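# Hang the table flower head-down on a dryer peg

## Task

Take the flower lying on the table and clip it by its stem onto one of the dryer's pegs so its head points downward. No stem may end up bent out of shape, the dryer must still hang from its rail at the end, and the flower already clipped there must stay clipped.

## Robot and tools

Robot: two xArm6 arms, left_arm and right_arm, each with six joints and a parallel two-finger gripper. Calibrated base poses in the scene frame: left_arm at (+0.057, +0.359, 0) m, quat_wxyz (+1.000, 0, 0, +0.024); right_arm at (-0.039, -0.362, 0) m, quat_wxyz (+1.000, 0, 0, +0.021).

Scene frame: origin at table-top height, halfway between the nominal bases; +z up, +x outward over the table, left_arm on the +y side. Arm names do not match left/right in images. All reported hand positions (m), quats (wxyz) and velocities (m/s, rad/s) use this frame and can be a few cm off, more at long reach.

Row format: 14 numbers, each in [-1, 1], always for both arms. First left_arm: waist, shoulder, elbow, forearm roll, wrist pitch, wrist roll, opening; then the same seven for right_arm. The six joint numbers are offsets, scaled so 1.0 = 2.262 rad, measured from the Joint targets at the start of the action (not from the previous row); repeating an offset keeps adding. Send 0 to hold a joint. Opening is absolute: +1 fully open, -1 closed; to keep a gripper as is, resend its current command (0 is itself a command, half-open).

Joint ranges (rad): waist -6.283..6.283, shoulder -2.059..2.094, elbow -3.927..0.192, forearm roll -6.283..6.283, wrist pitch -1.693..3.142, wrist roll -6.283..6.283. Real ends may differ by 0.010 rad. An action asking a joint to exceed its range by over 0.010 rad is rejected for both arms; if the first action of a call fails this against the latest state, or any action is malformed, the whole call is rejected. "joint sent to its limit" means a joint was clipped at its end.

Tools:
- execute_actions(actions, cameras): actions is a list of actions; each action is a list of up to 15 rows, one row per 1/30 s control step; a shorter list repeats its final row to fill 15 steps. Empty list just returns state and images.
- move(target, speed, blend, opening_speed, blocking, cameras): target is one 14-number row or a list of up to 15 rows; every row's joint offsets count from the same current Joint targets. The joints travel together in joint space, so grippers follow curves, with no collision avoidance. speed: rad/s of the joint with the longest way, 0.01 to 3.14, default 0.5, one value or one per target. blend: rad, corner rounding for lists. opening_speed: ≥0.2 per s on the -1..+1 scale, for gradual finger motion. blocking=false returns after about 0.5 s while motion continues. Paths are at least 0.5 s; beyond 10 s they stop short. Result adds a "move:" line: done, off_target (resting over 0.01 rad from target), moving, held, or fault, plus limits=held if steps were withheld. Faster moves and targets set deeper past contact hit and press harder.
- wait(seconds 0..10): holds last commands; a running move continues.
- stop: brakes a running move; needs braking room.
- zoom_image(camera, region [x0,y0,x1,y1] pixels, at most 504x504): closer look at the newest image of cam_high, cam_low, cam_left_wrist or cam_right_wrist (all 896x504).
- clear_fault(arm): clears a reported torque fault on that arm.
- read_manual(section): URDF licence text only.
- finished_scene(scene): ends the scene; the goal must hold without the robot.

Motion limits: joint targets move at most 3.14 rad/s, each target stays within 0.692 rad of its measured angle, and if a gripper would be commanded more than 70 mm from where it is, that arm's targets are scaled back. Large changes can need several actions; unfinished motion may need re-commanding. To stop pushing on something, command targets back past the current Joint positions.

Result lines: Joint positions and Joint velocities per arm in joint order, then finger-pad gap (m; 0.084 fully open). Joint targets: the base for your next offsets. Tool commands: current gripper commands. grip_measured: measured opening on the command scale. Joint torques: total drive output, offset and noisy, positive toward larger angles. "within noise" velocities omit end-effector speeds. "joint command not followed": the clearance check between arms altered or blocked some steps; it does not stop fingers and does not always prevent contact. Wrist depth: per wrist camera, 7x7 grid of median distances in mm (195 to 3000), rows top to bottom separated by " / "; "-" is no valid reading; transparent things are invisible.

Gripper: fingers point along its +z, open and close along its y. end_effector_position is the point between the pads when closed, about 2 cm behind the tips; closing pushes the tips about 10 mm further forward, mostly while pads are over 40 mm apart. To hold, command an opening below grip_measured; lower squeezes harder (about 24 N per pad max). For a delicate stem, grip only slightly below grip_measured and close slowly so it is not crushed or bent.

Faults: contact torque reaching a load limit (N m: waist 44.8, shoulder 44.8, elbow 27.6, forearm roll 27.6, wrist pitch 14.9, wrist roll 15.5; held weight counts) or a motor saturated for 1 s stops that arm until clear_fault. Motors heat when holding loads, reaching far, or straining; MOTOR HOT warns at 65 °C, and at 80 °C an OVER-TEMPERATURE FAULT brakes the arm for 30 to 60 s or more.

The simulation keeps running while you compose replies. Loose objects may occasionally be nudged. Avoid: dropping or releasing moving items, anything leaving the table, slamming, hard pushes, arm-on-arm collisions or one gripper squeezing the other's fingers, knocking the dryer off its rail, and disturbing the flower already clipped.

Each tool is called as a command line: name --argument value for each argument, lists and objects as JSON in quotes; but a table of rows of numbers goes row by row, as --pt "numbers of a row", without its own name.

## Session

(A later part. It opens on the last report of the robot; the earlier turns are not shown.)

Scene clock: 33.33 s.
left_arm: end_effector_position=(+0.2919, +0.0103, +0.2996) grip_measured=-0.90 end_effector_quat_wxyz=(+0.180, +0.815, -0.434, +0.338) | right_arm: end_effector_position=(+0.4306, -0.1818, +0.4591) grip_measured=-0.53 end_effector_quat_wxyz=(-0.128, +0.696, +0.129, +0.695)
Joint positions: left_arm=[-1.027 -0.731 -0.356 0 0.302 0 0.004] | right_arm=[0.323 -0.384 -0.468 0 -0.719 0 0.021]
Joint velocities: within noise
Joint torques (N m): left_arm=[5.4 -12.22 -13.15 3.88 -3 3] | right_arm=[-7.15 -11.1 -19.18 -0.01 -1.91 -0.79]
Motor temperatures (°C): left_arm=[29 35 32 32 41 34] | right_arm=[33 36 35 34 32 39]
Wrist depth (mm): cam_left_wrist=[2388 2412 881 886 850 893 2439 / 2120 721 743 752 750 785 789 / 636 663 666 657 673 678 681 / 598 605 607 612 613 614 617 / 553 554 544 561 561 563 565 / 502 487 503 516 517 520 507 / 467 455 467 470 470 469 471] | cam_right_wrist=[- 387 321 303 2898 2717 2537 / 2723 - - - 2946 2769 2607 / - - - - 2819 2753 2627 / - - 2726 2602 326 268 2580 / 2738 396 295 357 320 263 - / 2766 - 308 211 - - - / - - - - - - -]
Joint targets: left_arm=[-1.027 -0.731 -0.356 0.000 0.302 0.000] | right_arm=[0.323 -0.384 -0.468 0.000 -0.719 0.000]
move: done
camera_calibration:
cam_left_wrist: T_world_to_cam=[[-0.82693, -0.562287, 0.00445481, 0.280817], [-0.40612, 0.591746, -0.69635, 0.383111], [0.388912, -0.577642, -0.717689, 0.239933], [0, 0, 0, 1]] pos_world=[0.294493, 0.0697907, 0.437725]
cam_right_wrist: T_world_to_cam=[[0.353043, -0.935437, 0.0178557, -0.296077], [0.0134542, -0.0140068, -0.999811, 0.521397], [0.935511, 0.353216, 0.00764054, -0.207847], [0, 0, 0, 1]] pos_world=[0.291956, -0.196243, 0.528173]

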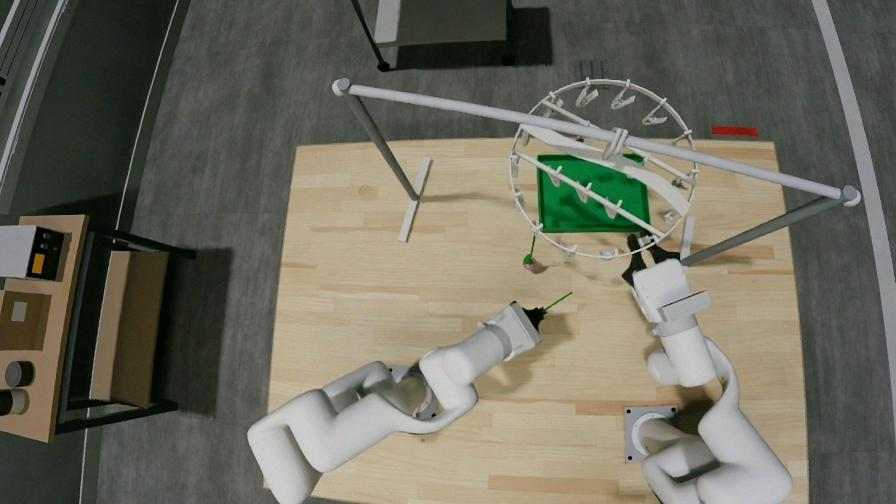

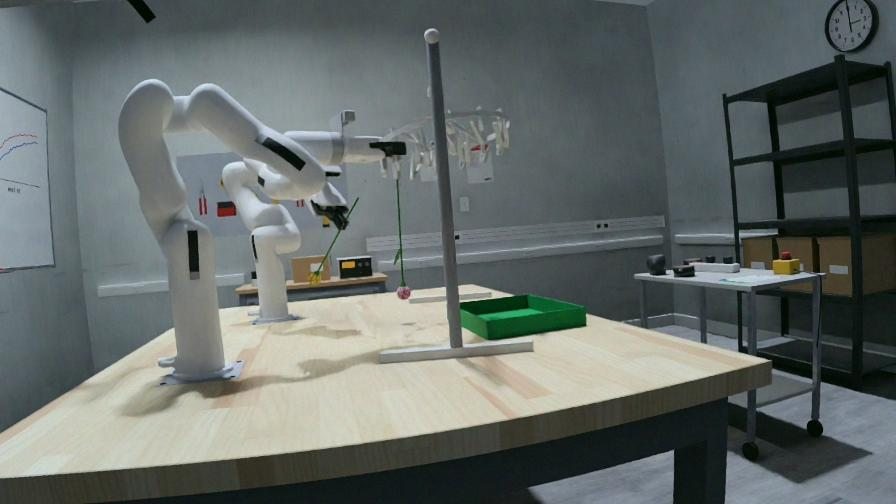

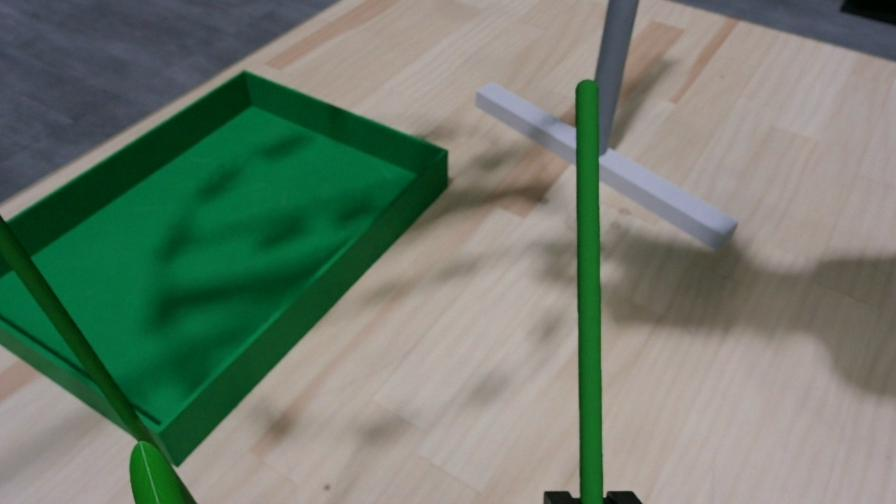

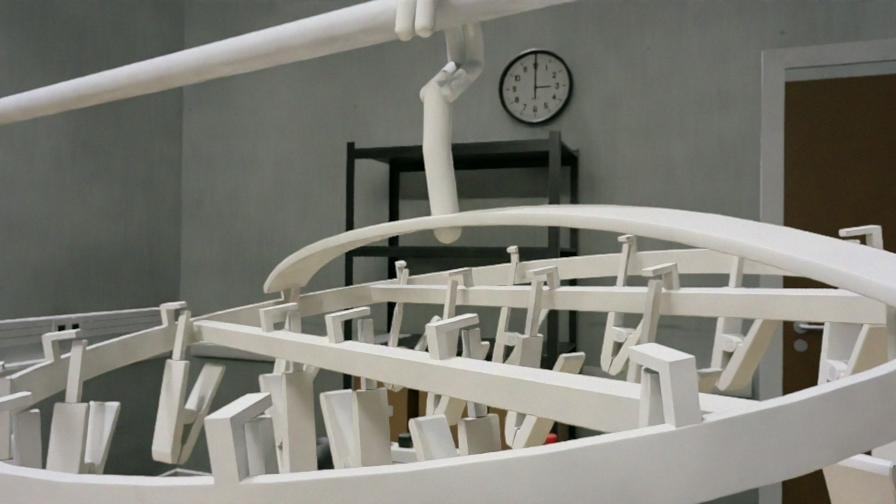

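move --pt "0 0.342 0.0654 0 -0.7548 0 -1 0 0 0 0 0 0 -1" --pt "0 0.4695 -0.1668 0 -0.65 0 -1 0 0 0 0 0 0 -1" --speed '[0.8,0.4]'

zoom_image --camera "cam_left_wrist" --region '[500, 0, 700, 120]'

zoom_image --camera "cam_low" --region '[360, 130, 430, 220]'

Scene clock: 39.07 s.
left_arm: end_effector_position=(+0.3918, -0.1384, +0.3098) grip_measured=-0.90 end_effector_quat_wxyz=(+0.332, +0.624, -0.333, +0.624) | right_arm: end_effector_position=(+0.4306, -0.1818, +0.4591) grip_measured=-0.53 end_effector_quat_wxyz=(-0.128, +0.696, +0.129, +0.695)
Joint positions: left_arm=[-1.027 0.331 -0.733 0 -1.168 0 0.004] | right_arm=[0.323 -0.384 -0.468 0 -0.719 0 0.021]
Joint velocities: within noise
Joint torques (N m): left_arm=[2.97 -12.19 -12.05 3.7 -0.34 2.55] | right_arm=[-5.94 -12.99 -20.07 -0.29 -1.75 -0.62]
Motor temperatures (°C): left_arm=[29 34 32 32 41 34] | right_arm=[33 36 35 34 32 39]
Wrist depth (mm): cam_left_wrist=[- - 329 - - - 2666 / 2940 - - - - 2836 2723 / 2912 - - - - 2888 2749 / - - - - - 2896 2742 / 2978 - - - - 2861 2717 / - - - - - 2939 2756 / - - - - - 2921 2745] | cam_right_wrist=[- 386 322 303 2953 2733 2577 / 2712 - - - 2952 2768 2617 / - - - - 2850 2674 2609 / - - 2740 2619 326 268 2523 / 2747 397 296 357 319 264 - / 2835 - 308 211 - - - / - - - - - - -]
Joint targets: left_arm=[-1.027 0.331 -0.733 0.000 -1.168 0.000] | right_arm=[0.323 -0.384 -0.468 0.000 -0.719 0.000]
move: done
camera_calibration:
cam_left_wrist: T_world_to_cam=[[-0.829674, -0.558206, 0.00681203, 0.280684], [-0.0138953, 0.00845115, -0.999868, 0.378486], [0.558075, -0.829659, -0.0147682, -0.19652], [0, 0, 0, 1]] pos_world=[0.347809, -0.00956332, 0.373621]
cam_right_wrist: T_world_to_cam=[[0.353043, -0.935437, 0.0178557, -0.296077], [0.0134542, -0.0140068, -0.999811, 0.521397], [0.935511, 0.353216, 0.00764054, -0.207847], [0, 0, 0, 1]] pos_world=[0.291956, -0.196243, 0.528173]

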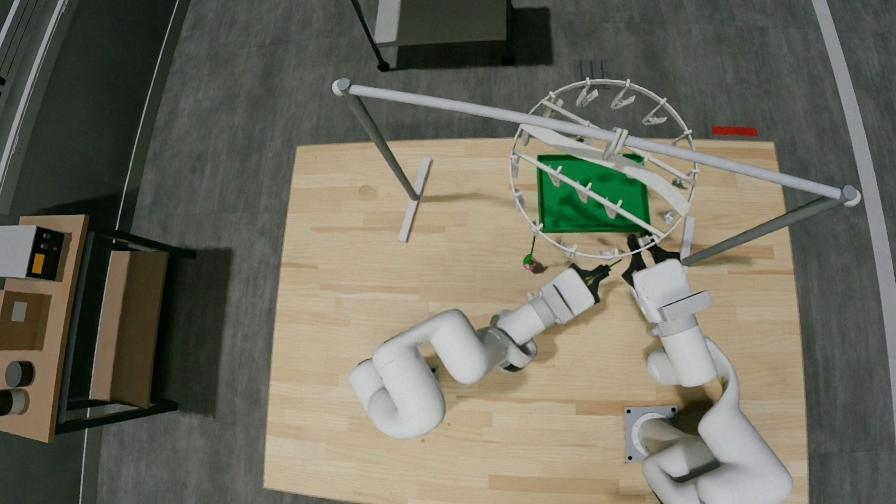

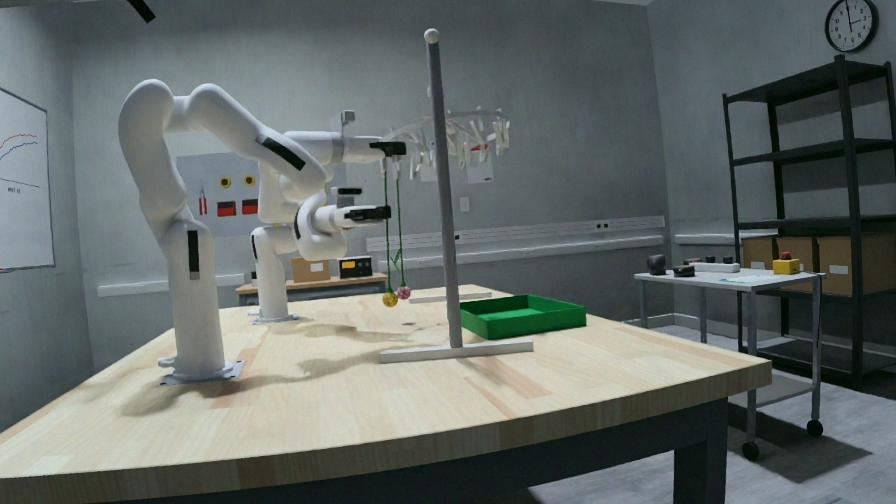

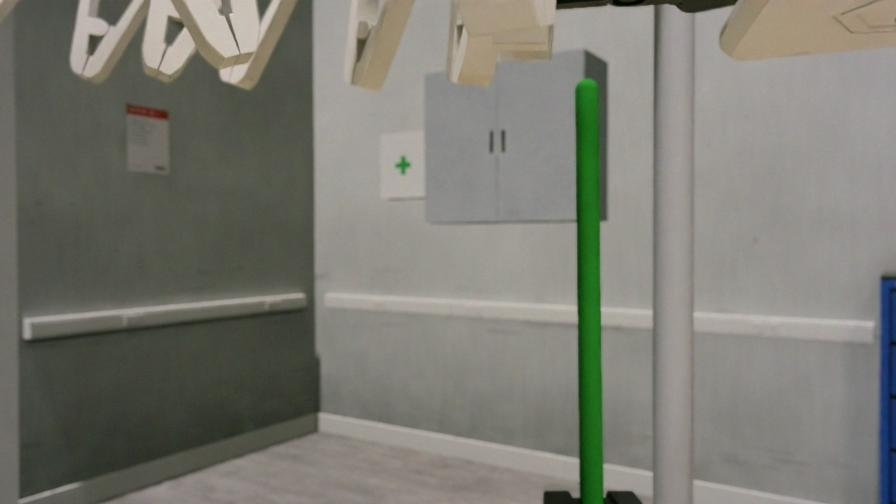

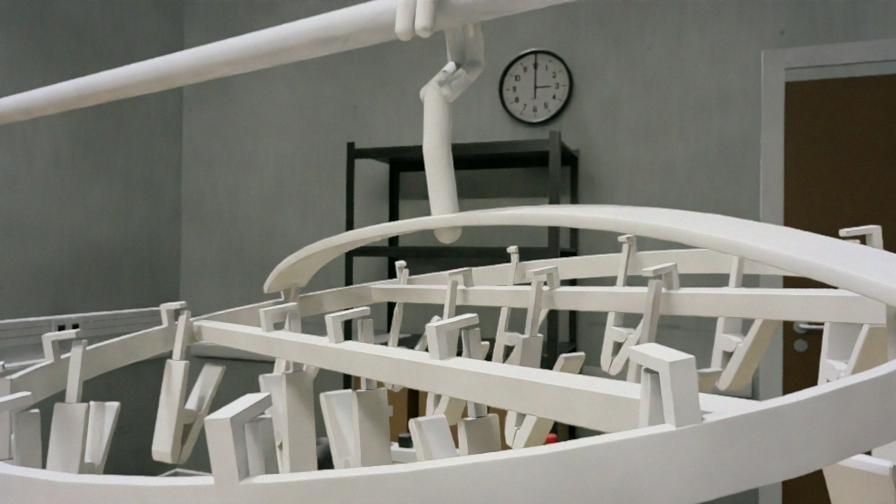

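Scaled by 2.520 from the camera's 896x504 image, which has a finer 1280x720 frame.

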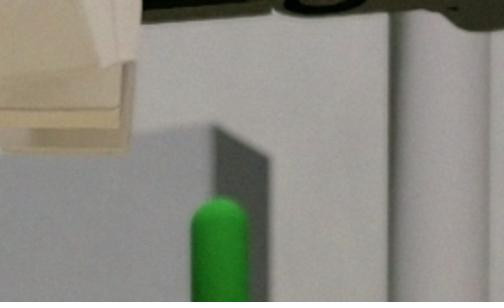

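Scaled by 5.600 from the camera's 896x504 image, which has a finer 1280x720 frame.

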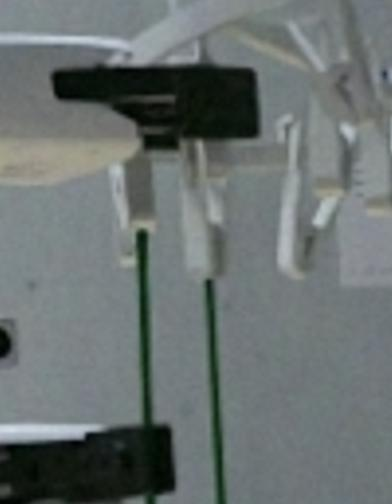

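zoom_image --camera "cam_left_wrist" --region '[430, 0, 570, 90]'

Scaled by 3.600 from the camera's 896x504 image, which has a finer 1280x720 frame.

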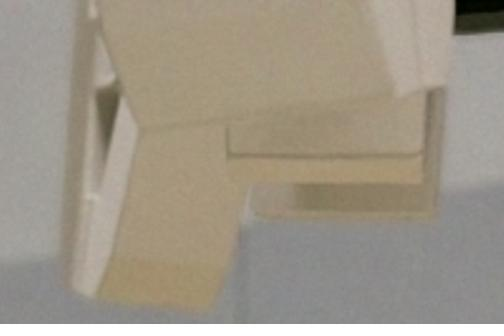

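zoom_image --camera "cam_low" --region '[375, 135, 425, 185]'

zoom_image --camera "cam_left_wrist" --region '[250, 0, 750, 130]'

Scaled by 10.080 from the camera's 896x504 image, which has a finer 1280x720 frame.

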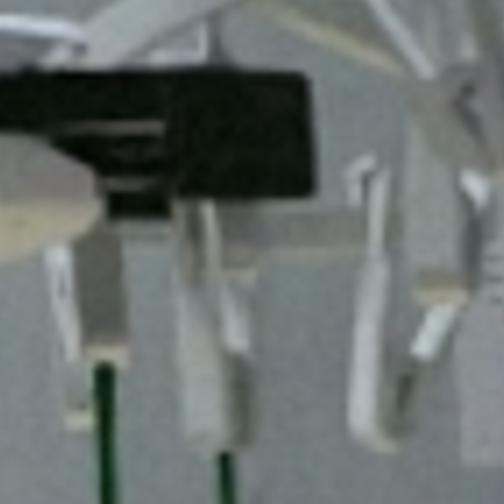

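Scaled by 1.008 from the camera's 896x504 image, which has a finer 1280x720 frame.

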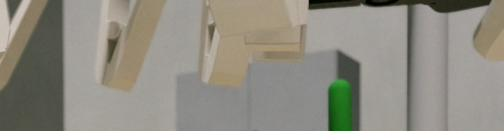

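move --target '[0.0107,0.0327,-0.0561,0,0.0234,0,-1,0,0,0,0,0,0,-1]' --speed 0.2 --cameras '["cam_left_wrist","cam_low"]'

zoom_image --camera "cam_left_wrist" --region '[510, 0, 650, 100]'

zoom_image --camera "cam_low" --region '[375, 135, 425, 185]'

Scene clock: 45.80 s.
left_arm: end_effector_position=(+0.4228, -0.1571, +0.3098) grip_measured=-0.90 end_effector_quat_wxyz=(+0.325, +0.628, -0.325, +0.628) | right_arm: end_effector_position=(+0.4306, -0.1818, +0.4591) grip_measured=-0.53 end_effector_quat_wxyz=(-0.128, +0.696, +0.129, +0.695)
Joint positions: left_arm=[-1.003 0.405 -0.86 0 -1.115 0 0.004] | right_arm=[0.323 -0.384 -0.468 0 -0.719 0 0.021]
Joint velocities: within noise
Joint torques (N m): left_arm=[5.66 -13.95 -12.3 3.05 -0.43 2.4] | right_arm=[-4.69 -14.16 -20.08 -0.36 -1.9 -0.35]
Motor temperatures (°C): left_arm=[29 34 32 32 41 34] | right_arm=[33 36 35 34 32 39]
Wrist depth (mm): cam_left_wrist=[- - 326 - - 2908 2697 / 2916 - - - - 2895 2699 / 2914 - - - - 2870 2712 / 2914 - - - - 2911 2751 / 2934 - - - - 2881 2749 / - - - - - 2946 2740 / 2880 - - - - 2864 2727] | cam_right_wrist=[- 387 322 303 2928 2709 2628 / 2730 - - - 2918 2675 2595 / - - - - 2804 2673 2554 / - - 2758 2610 326 268 2480 / 2768 396 294 356 320 263 - / 2771 - 309 211 - - - / - - - - - - -]
Joint targets: left_arm=[-1.003 0.405 -0.860 0.000 -1.115 0.000] | right_arm=[0.323 -0.384 -0.468 0.000 -0.719 0.000]
move: done
camera_calibration:
cam_left_wrist: T_world_to_cam=[[-0.815948, -0.578085, 0.00679638, 0.287026], [-0.0140827, 0.00812213, -0.999868, 0.3791], [0.577954, -0.815936, -0.0147683, -0.235511], [0, 0, 0, 1]] pos_world=[0.375652, -0.0293154, 0.373621]
Images, in order (width x height): cam_low 896x504, cam_left_wrist 896x504.

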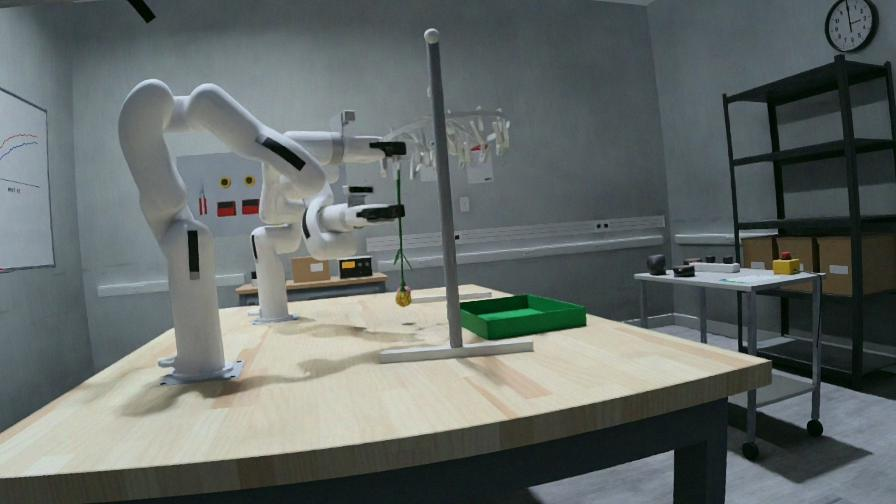

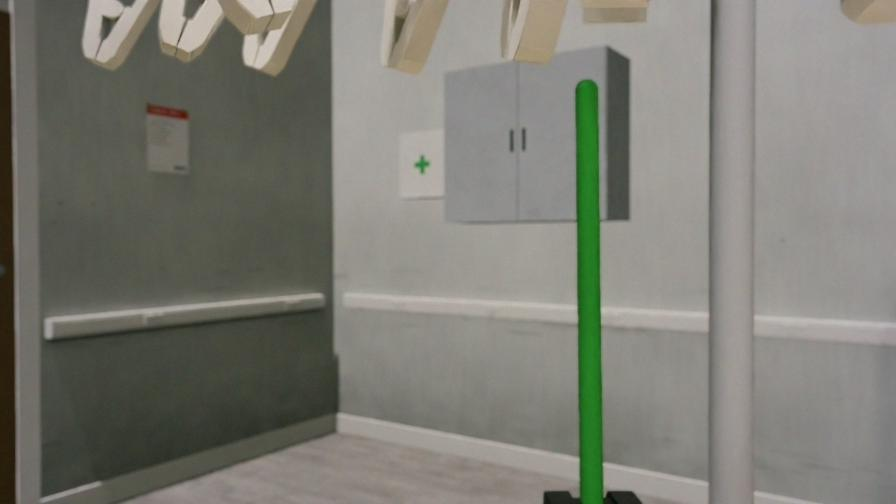

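Scaled by 3.600 from the camera's 896x504 image, which has a finer 1280x720 frame.

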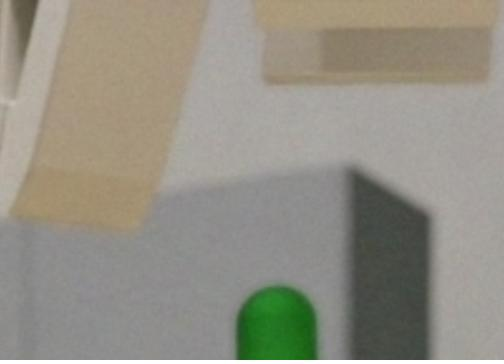

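Scaled by 10.080 from the camera's 896x504 image, which has a finer 1280x720 frame.

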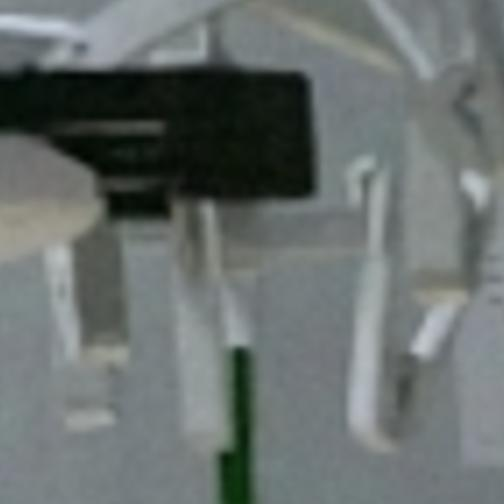

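move --target '[-0.0032,-0.0108,0.0008,0,0.01,0,-1,0,0,0,0,0,0,-1]' --speed 0.1 --cameras '["cam_left_wrist","cam_low"]'

zoom_image --camera "cam_left_wrist" --region '[540, 0, 660, 100]'

zoom_image --camera "cam_low" --region '[375, 135, 425, 185]'

Scene clock: 49.40 s.
left_arm: end_effector_position=(+0.4193, -0.1599, +0.3187) grip_measured=-0.90 end_effector_quat_wxyz=(+0.327, +0.627, -0.327, +0.627) | right_arm: end_effector_position=(+0.4306, -0.1818, +0.4591) grip_measured=-0.53 end_effector_quat_wxyz=(-0.128, +0.696, +0.129, +0.695)
Joint positions: left_arm=[-1.01 0.38 -0.858 0 -1.093 0 0.004] | right_arm=[0.323 -0.384 -0.468 0 -0.719 0 0.021]
Joint velocities: within noise
Joint torques (N m): left_arm=[-5.77 -25.87 -9.44 3.21 -0.54 2.28] | right_arm=[-4.29 -14.75 -20.68 -0.25 -1.79 -0.46]
Motor temperatures (°C): left_arm=[29 35 32 32 41 34] | right_arm=[33 36 35 34 32 39]
Wrist depth (mm): cam_left_wrist=[- - 318 - - - - / 2948 - - - - 2962 2762 / 2957 - - - - 2935 2701 / 2896 - - - - 2940 2699 / 2950 - - - - 2916 2725 / 2927 - - - - 2920 2742 / 2877 - - - - 2977 2761] | cam_right_wrist=[- 386 324 303 2926 2749 2575 / 2706 - - - 2872 2739 2653 / - - - - 2867 2719 2620 / - - 2864 2611 327 269 2542 / 2737 396 294 357 320 263 - / 2738 - 309 211 - - - / - - - - - - -]
Joint targets: left_arm=[-1.010 0.380 -0.858 0.000 -1.093 0.000] | right_arm=[0.323 -0.384 -0.468 0.000 -0.719 0.000]
move: done
camera_calibration:
cam_left_wrist: T_world_to_cam=[[-0.820049, -0.572254, 0.00672601, 0.285148], [-0.0140232, 0.00834353, -0.999867, 0.387868], [0.572122, -0.820034, -0.014867, -0.233856], [0, 0, 0, 1]] pos_world=[0.373069, -0.0318289, 0.382422]
Images, in order (width x height): cam_low 896x504, cam_left_wrist 896x504.

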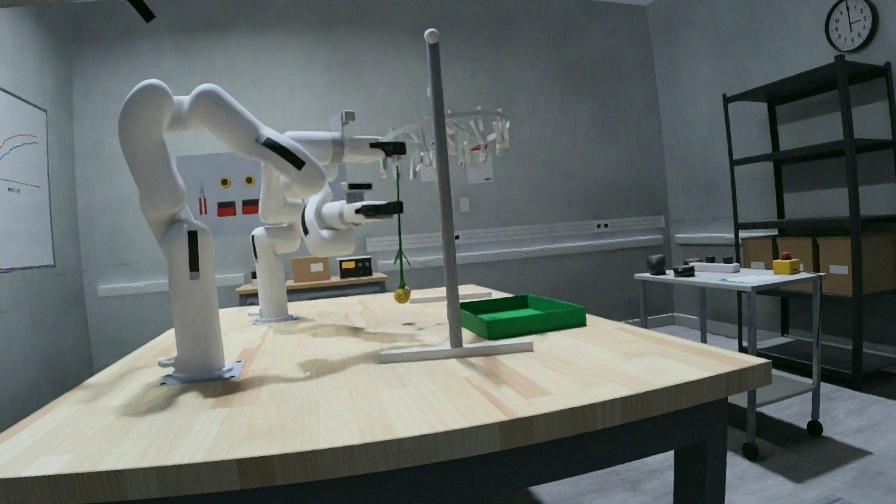

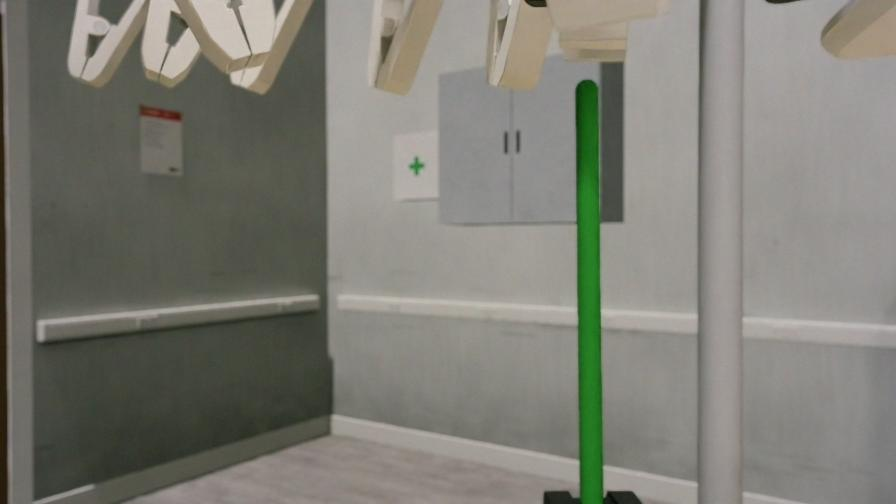

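Scaled by 4.200 from the camera's 896x504 image, which has a finer 1280x720 frame.

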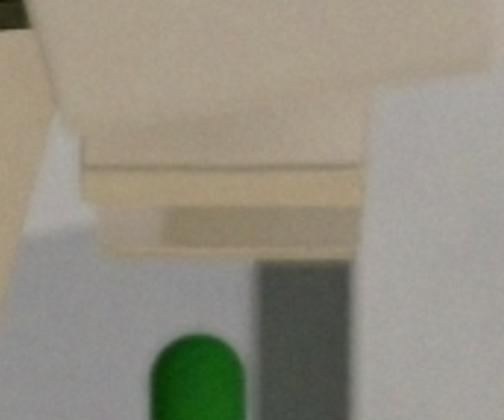

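Scaled by 10.080 from the camera's 896x504 image, which has a finer 1280x720 frame.

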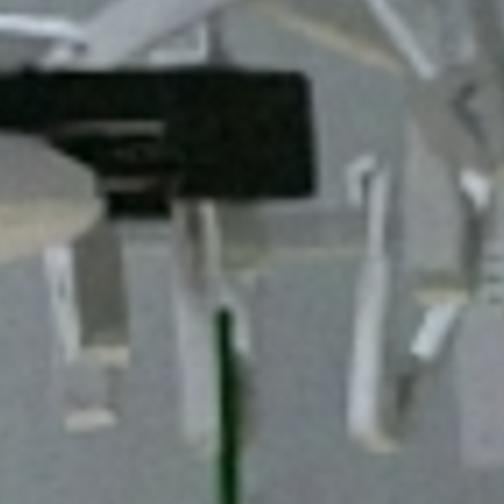

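move --target '[-0.0011,0.0049,-0.0084,0,0.0036,0,-1,0,0,0,0,0,0,-1]' --speed 0.1 --cameras '["cam_left_wrist","cam_low"]'

zoom_image --camera "cam_left_wrist" --region '[540, 0, 660, 100]'

zoom_image --camera "cam_low" --region '[375, 135, 425, 185]'

Scene clock: 52.33 s.
left_arm: end_effector_position=(+0.4207, -0.1648, +0.3188) grip_measured=-0.90 end_effector_quat_wxyz=(+0.328, +0.627, -0.328, +0.626) | right_arm: end_effector_position=(+0.4306, -0.1818, +0.4591) grip_measured=-0.53 end_effector_quat_wxyz=(-0.128, +0.696, +0.129, +0.695)
Joint positions: left_arm=[-1.013 0.391 -0.877 0 -1.085 0 0.004] | right_arm=[0.323 -0.384 -0.468 0 -0.719 0 0.021]
Joint velocities: within noise
Joint torques (N m): left_arm=[-6.43 -13.63 -12.8 2.8 -0.22 2.09] | right_arm=[-3.59 -16.07 -20.55 -0.31 -1.91 -0.42]
Motor temperatures (°C): left_arm=[29 35 32 32 41 34] | right_arm=[33 36 35 34 32 39]
Wrist depth (mm): cam_left_wrist=[- 317 313 - - 2977 - / 2898 - - - - 2995 2750 / 2923 - - - 2986 2935 2743 / 2941 - - - - 2890 2687 / 2958 - - - - 2894 2733 / 2955 - - - - 2962 2684 / 2939 - - - - 2980 2731] | cam_right_wrist=[- 385 323 303 2900 2677 2642 / 2737 - - - 2934 2732 2583 / - - - - 2835 2734 2578 / - - 2763 2603 327 268 2531 / 2704 396 295 355 318 263 - / 2740 - 308 211 - - - / - - - - - - -]
Joint targets: left_arm=[-1.013 0.391 -0.877 0.000 -1.084 0.000] | right_arm=[0.323 -0.384 -0.468 0.000 -0.719 0.000]
move: done
camera_calibration:
cam_left_wrist: T_world_to_cam=[[-0.821489, -0.570184, 0.00677489, 0.28445], [-0.0141568, 0.00851608, -0.999864, 0.388186], [0.570048, -0.821473, -0.0150679, -0.237885], [0, 0, 0, 1]] pos_world=[0.374774, -0.0365333, 0.382622]
Images, in order (width x height): cam_low 896x504, cam_left_wrist 896x504.

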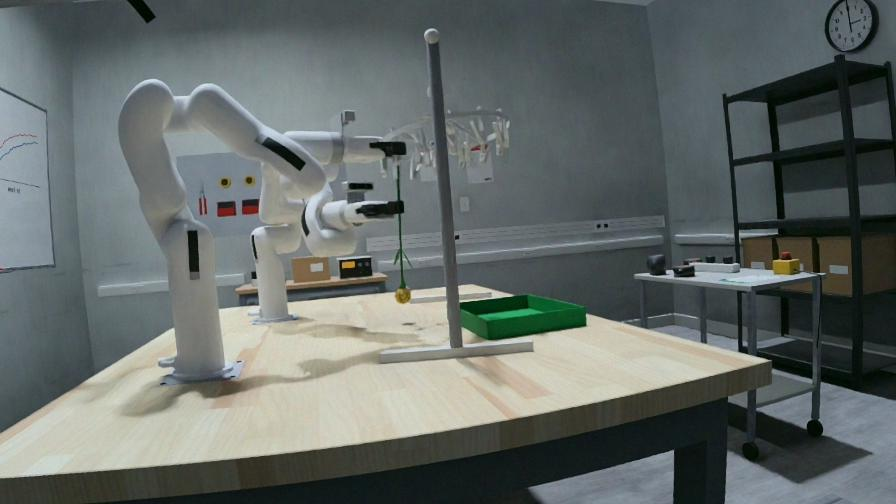

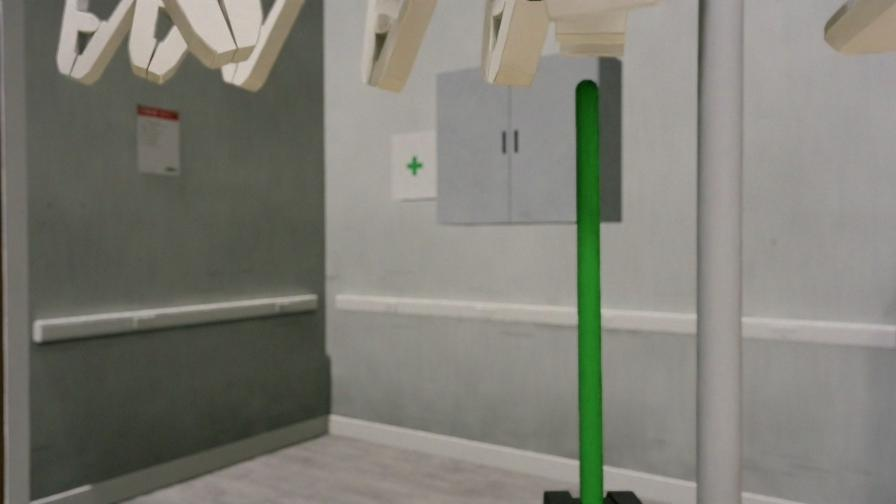

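Scaled by 4.200 from the camera's 896x504 image, which has a finer 1280x720 frame.

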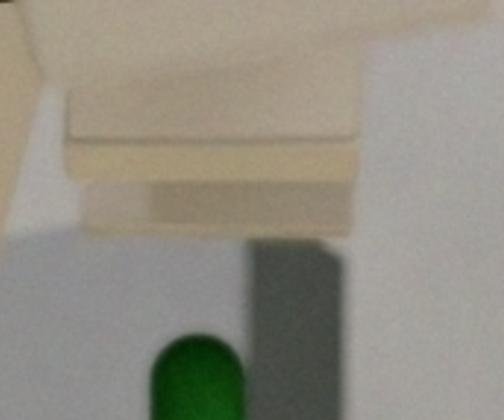

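Scaled by 10.080 from the camera's 896x504 image, which has a finer 1280x720 frame.

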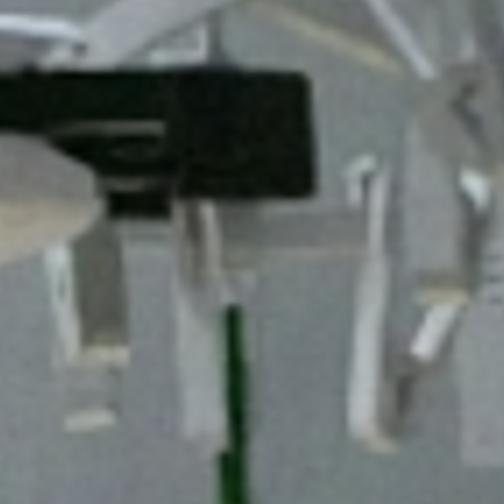

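move --target '[0,-0.0095,0.0008,0,0.0088,0,-1,0,0,0,0,0,0,-1]' --speed 0.05 --cameras '["cam_left_wrist","cam_low"]'

zoom_image --camera "cam_left_wrist" --region '[540, 0, 660, 120]'

zoom_image --camera "cam_low" --region '[375, 135, 425, 185]'

Scene clock: 54.97 s.
left_arm: end_effector_position=(+0.4207, -0.1648, +0.3265) grip_measured=-0.90 end_effector_quat_wxyz=(+0.328, +0.627, -0.328, +0.626) | right_arm: end_effector_position=(+0.4306, -0.1818, +0.4591) grip_measured=-0.53 end_effector_quat_wxyz=(-0.128, +0.696, +0.129, +0.695)
Joint positions: left_arm=[-1.013 0.37 -0.875 0 -1.065 0 0.004] | right_arm=[0.323 -0.384 -0.468 0 -0.719 0 0.021]
Joint velocities: within noise
Joint torques (N m): left_arm=[-5.5 -25.87 -9.71 2.47 -0.42 2.02] | right_arm=[-3.27 -16.72 -20.46 -0.1 -1.76 -0.28]
Motor temperatures (°C): left_arm=[29 35 32 32 41 34] | right_arm=[33 36 35 34 32 39]
Wrist depth (mm): cam_left_wrist=[- - - - - - - / 2942 - - - 2995 2878 2730 / 2935 - - - - 2945 2715 / 2958 - - - - 2957 2747 / 2944 - - - - 2956 2730 / 2906 - - - - - 2681 / 2992 - - - - 2943 2736] | cam_right_wrist=[- 386 322 303 2907 2748 2583 / 2749 - - - 2867 2736 2601 / - - - - 2879 2717 2616 / - - 2758 2621 327 268 2571 / 2725 397 295 356 319 263 - / 2731 - 308 211 - - - / - - - - - - -]
Joint targets: left_arm=[-1.013 0.370 -0.875 0.000 -1.065 0.000] | right_arm=[0.323 -0.384 -0.468 0.000 -0.719 0.000]
move: done
camera_calibration:
cam_left_wrist: T_world_to_cam=[[-0.821489, -0.570185, 0.00668786, 0.284375], [-0.0141985, 0.00872873, -0.999861, 0.395909], [0.570047, -0.82147, -0.0152663, -0.237772], [0, 0, 0, 1]] pos_world=[0.374774, -0.0366324, 0.390322]
Images, in order (width x height): cam_low 896x504, cam_left_wrist 896x504.

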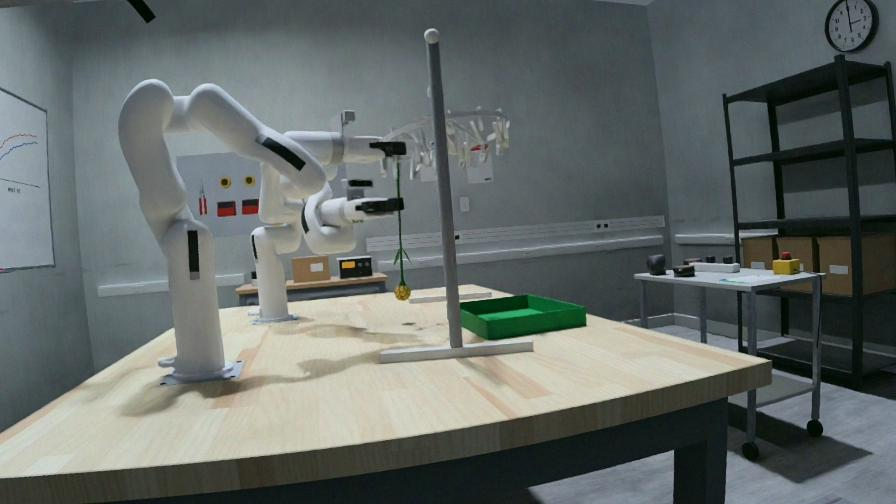

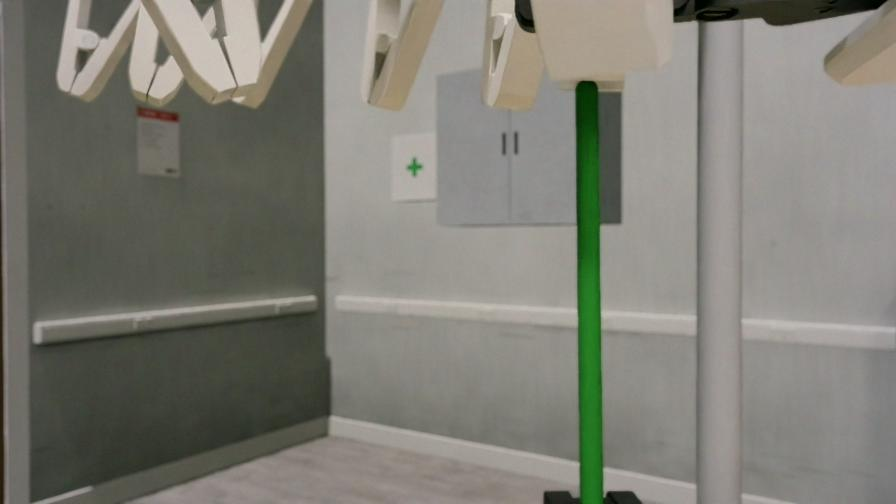

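Scaled by 4.200 from the camera's 896x504 image, which has a finer 1280x720 frame.

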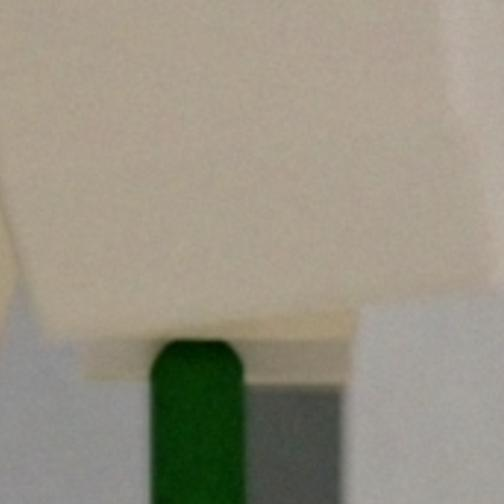

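Scaled by 10.080 from the camera's 896x504 image, which has a finer 1280x720 frame.

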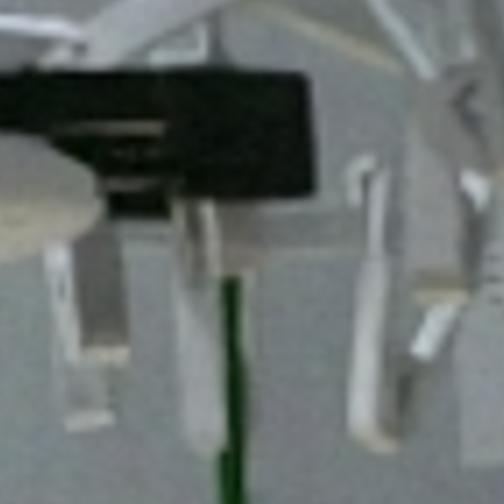

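move --target '[0,-0.0082,0.0003,0,0.0079,0,-1,0,0,0,0,0,0,-1]' --speed 0.05 --cameras '["cam_left_wrist","cam_low"]'

zoom_image --camera "cam_left_wrist" --region '[520, 20, 680, 160]'

zoom_image --camera "cam_low" --region '[375, 135, 425, 185]'

Scene clock: 56.70 s.
left_arm: end_effector_position=(+0.4207, -0.1648, +0.3335) grip_measured=-0.90 end_effector_quat_wxyz=(+0.328, +0.627, -0.328, +0.626) | right_arm: end_effector_position=(+0.4306, -0.1818, +0.4591) grip_measured=-0.53 end_effector_quat_wxyz=(-0.128, +0.696, +0.129, +0.695)
Joint positions: left_arm=[-1.013 0.352 -0.875 0 -1.047 0 0.004] | right_arm=[0.323 -0.384 -0.468 0 -0.719 0 0.021]
Joint velocities: within noise
Joint torques (N m): left_arm=[-4.83 -25.44 -9.74 2.63 -0.47 1.97] | right_arm=[-2.24 -17.58 -20.6 -0.29 -1.99 -0.25]
Motor temperatures (°C): left_arm=[29 35 32 32 41 34] | right_arm=[33 36 35 34 32 39]
Wrist depth (mm): cam_left_wrist=[- - - - - - - / 2842 - - - - 2945 2712 / 2949 - - - - 2949 2728 / 2939 - - - - 2967 2752 / 2923 - - - - - 2668 / 2965 - - - - 2907 2732 / 2981 - - - - 2941 2739] | cam_right_wrist=[- 385 323 302 2959 2720 2606 / 2777 - - - 2970 2683 2582 / - - - - 2866 2791 2586 / - - 2793 2613 326 268 2556 / 2704 395 295 356 319 263 - / 2805 - 308 211 - - - / - - - - - - -]
Joint targets: left_arm=[-1.013 0.351 -0.875 0.000 -1.047 0.000] | right_arm=[0.323 -0.384 -0.468 0.000 -0.719 0.000]
move: done
camera_calibration:
cam_left_wrist: T_world_to_cam=[[-0.821489, -0.570185, 0.00668786, 0.28441], [-0.0141985, 0.00872873, -0.999861, 0.402909], [0.570047, -0.82147, -0.0152663, -0.237722], [0, 0, 0, 1]] pos_world=[0.374874, -0.0366324, 0.397322]
Images, in order (width x height): cam_low 896x504, cam_left_wrist 896x504.

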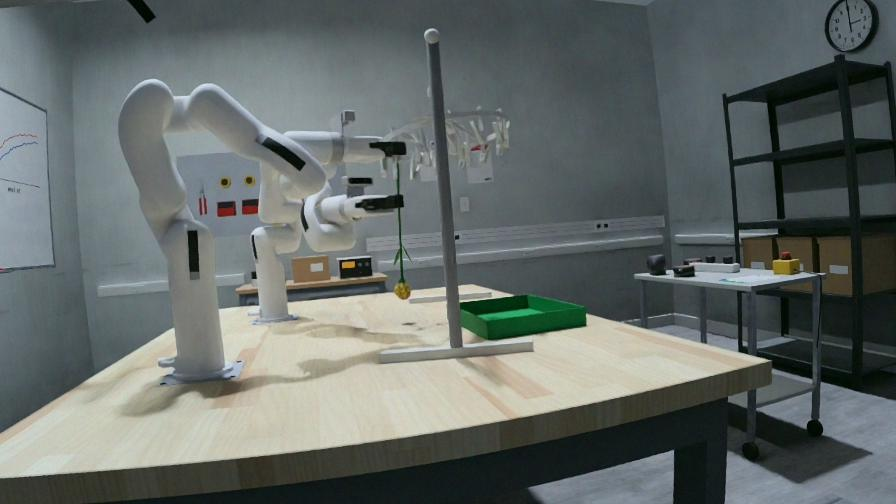

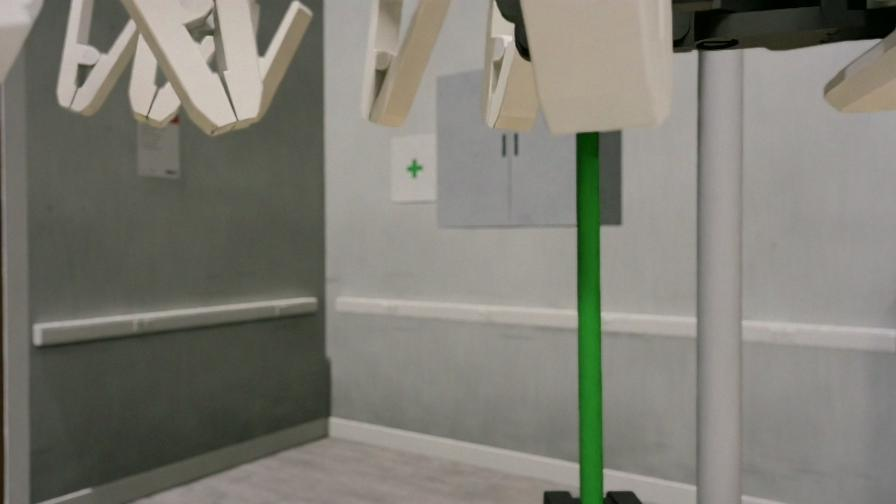

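Scaled by 3.150 from the camera's 896x504 image, which has a finer 1280x720 frame.

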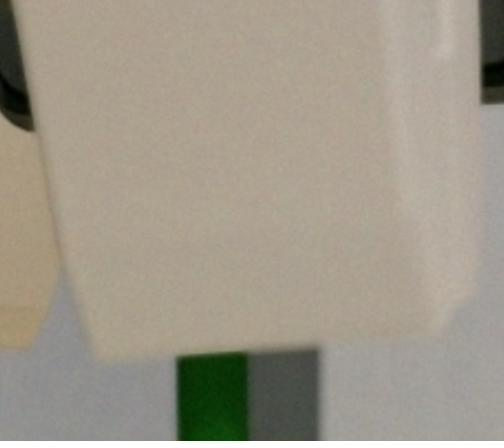

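Scaled by 10.080 from the camera's 896x504 image, which has a finer 1280x720 frame.

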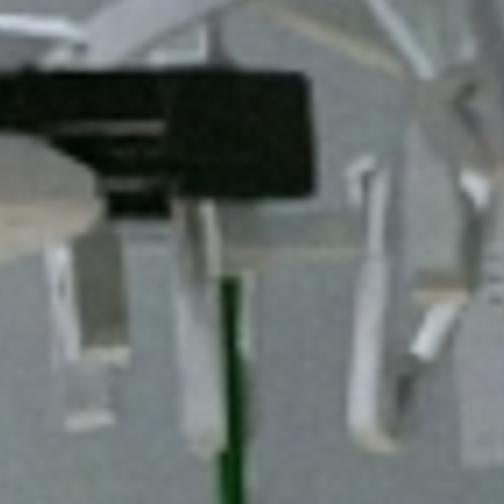

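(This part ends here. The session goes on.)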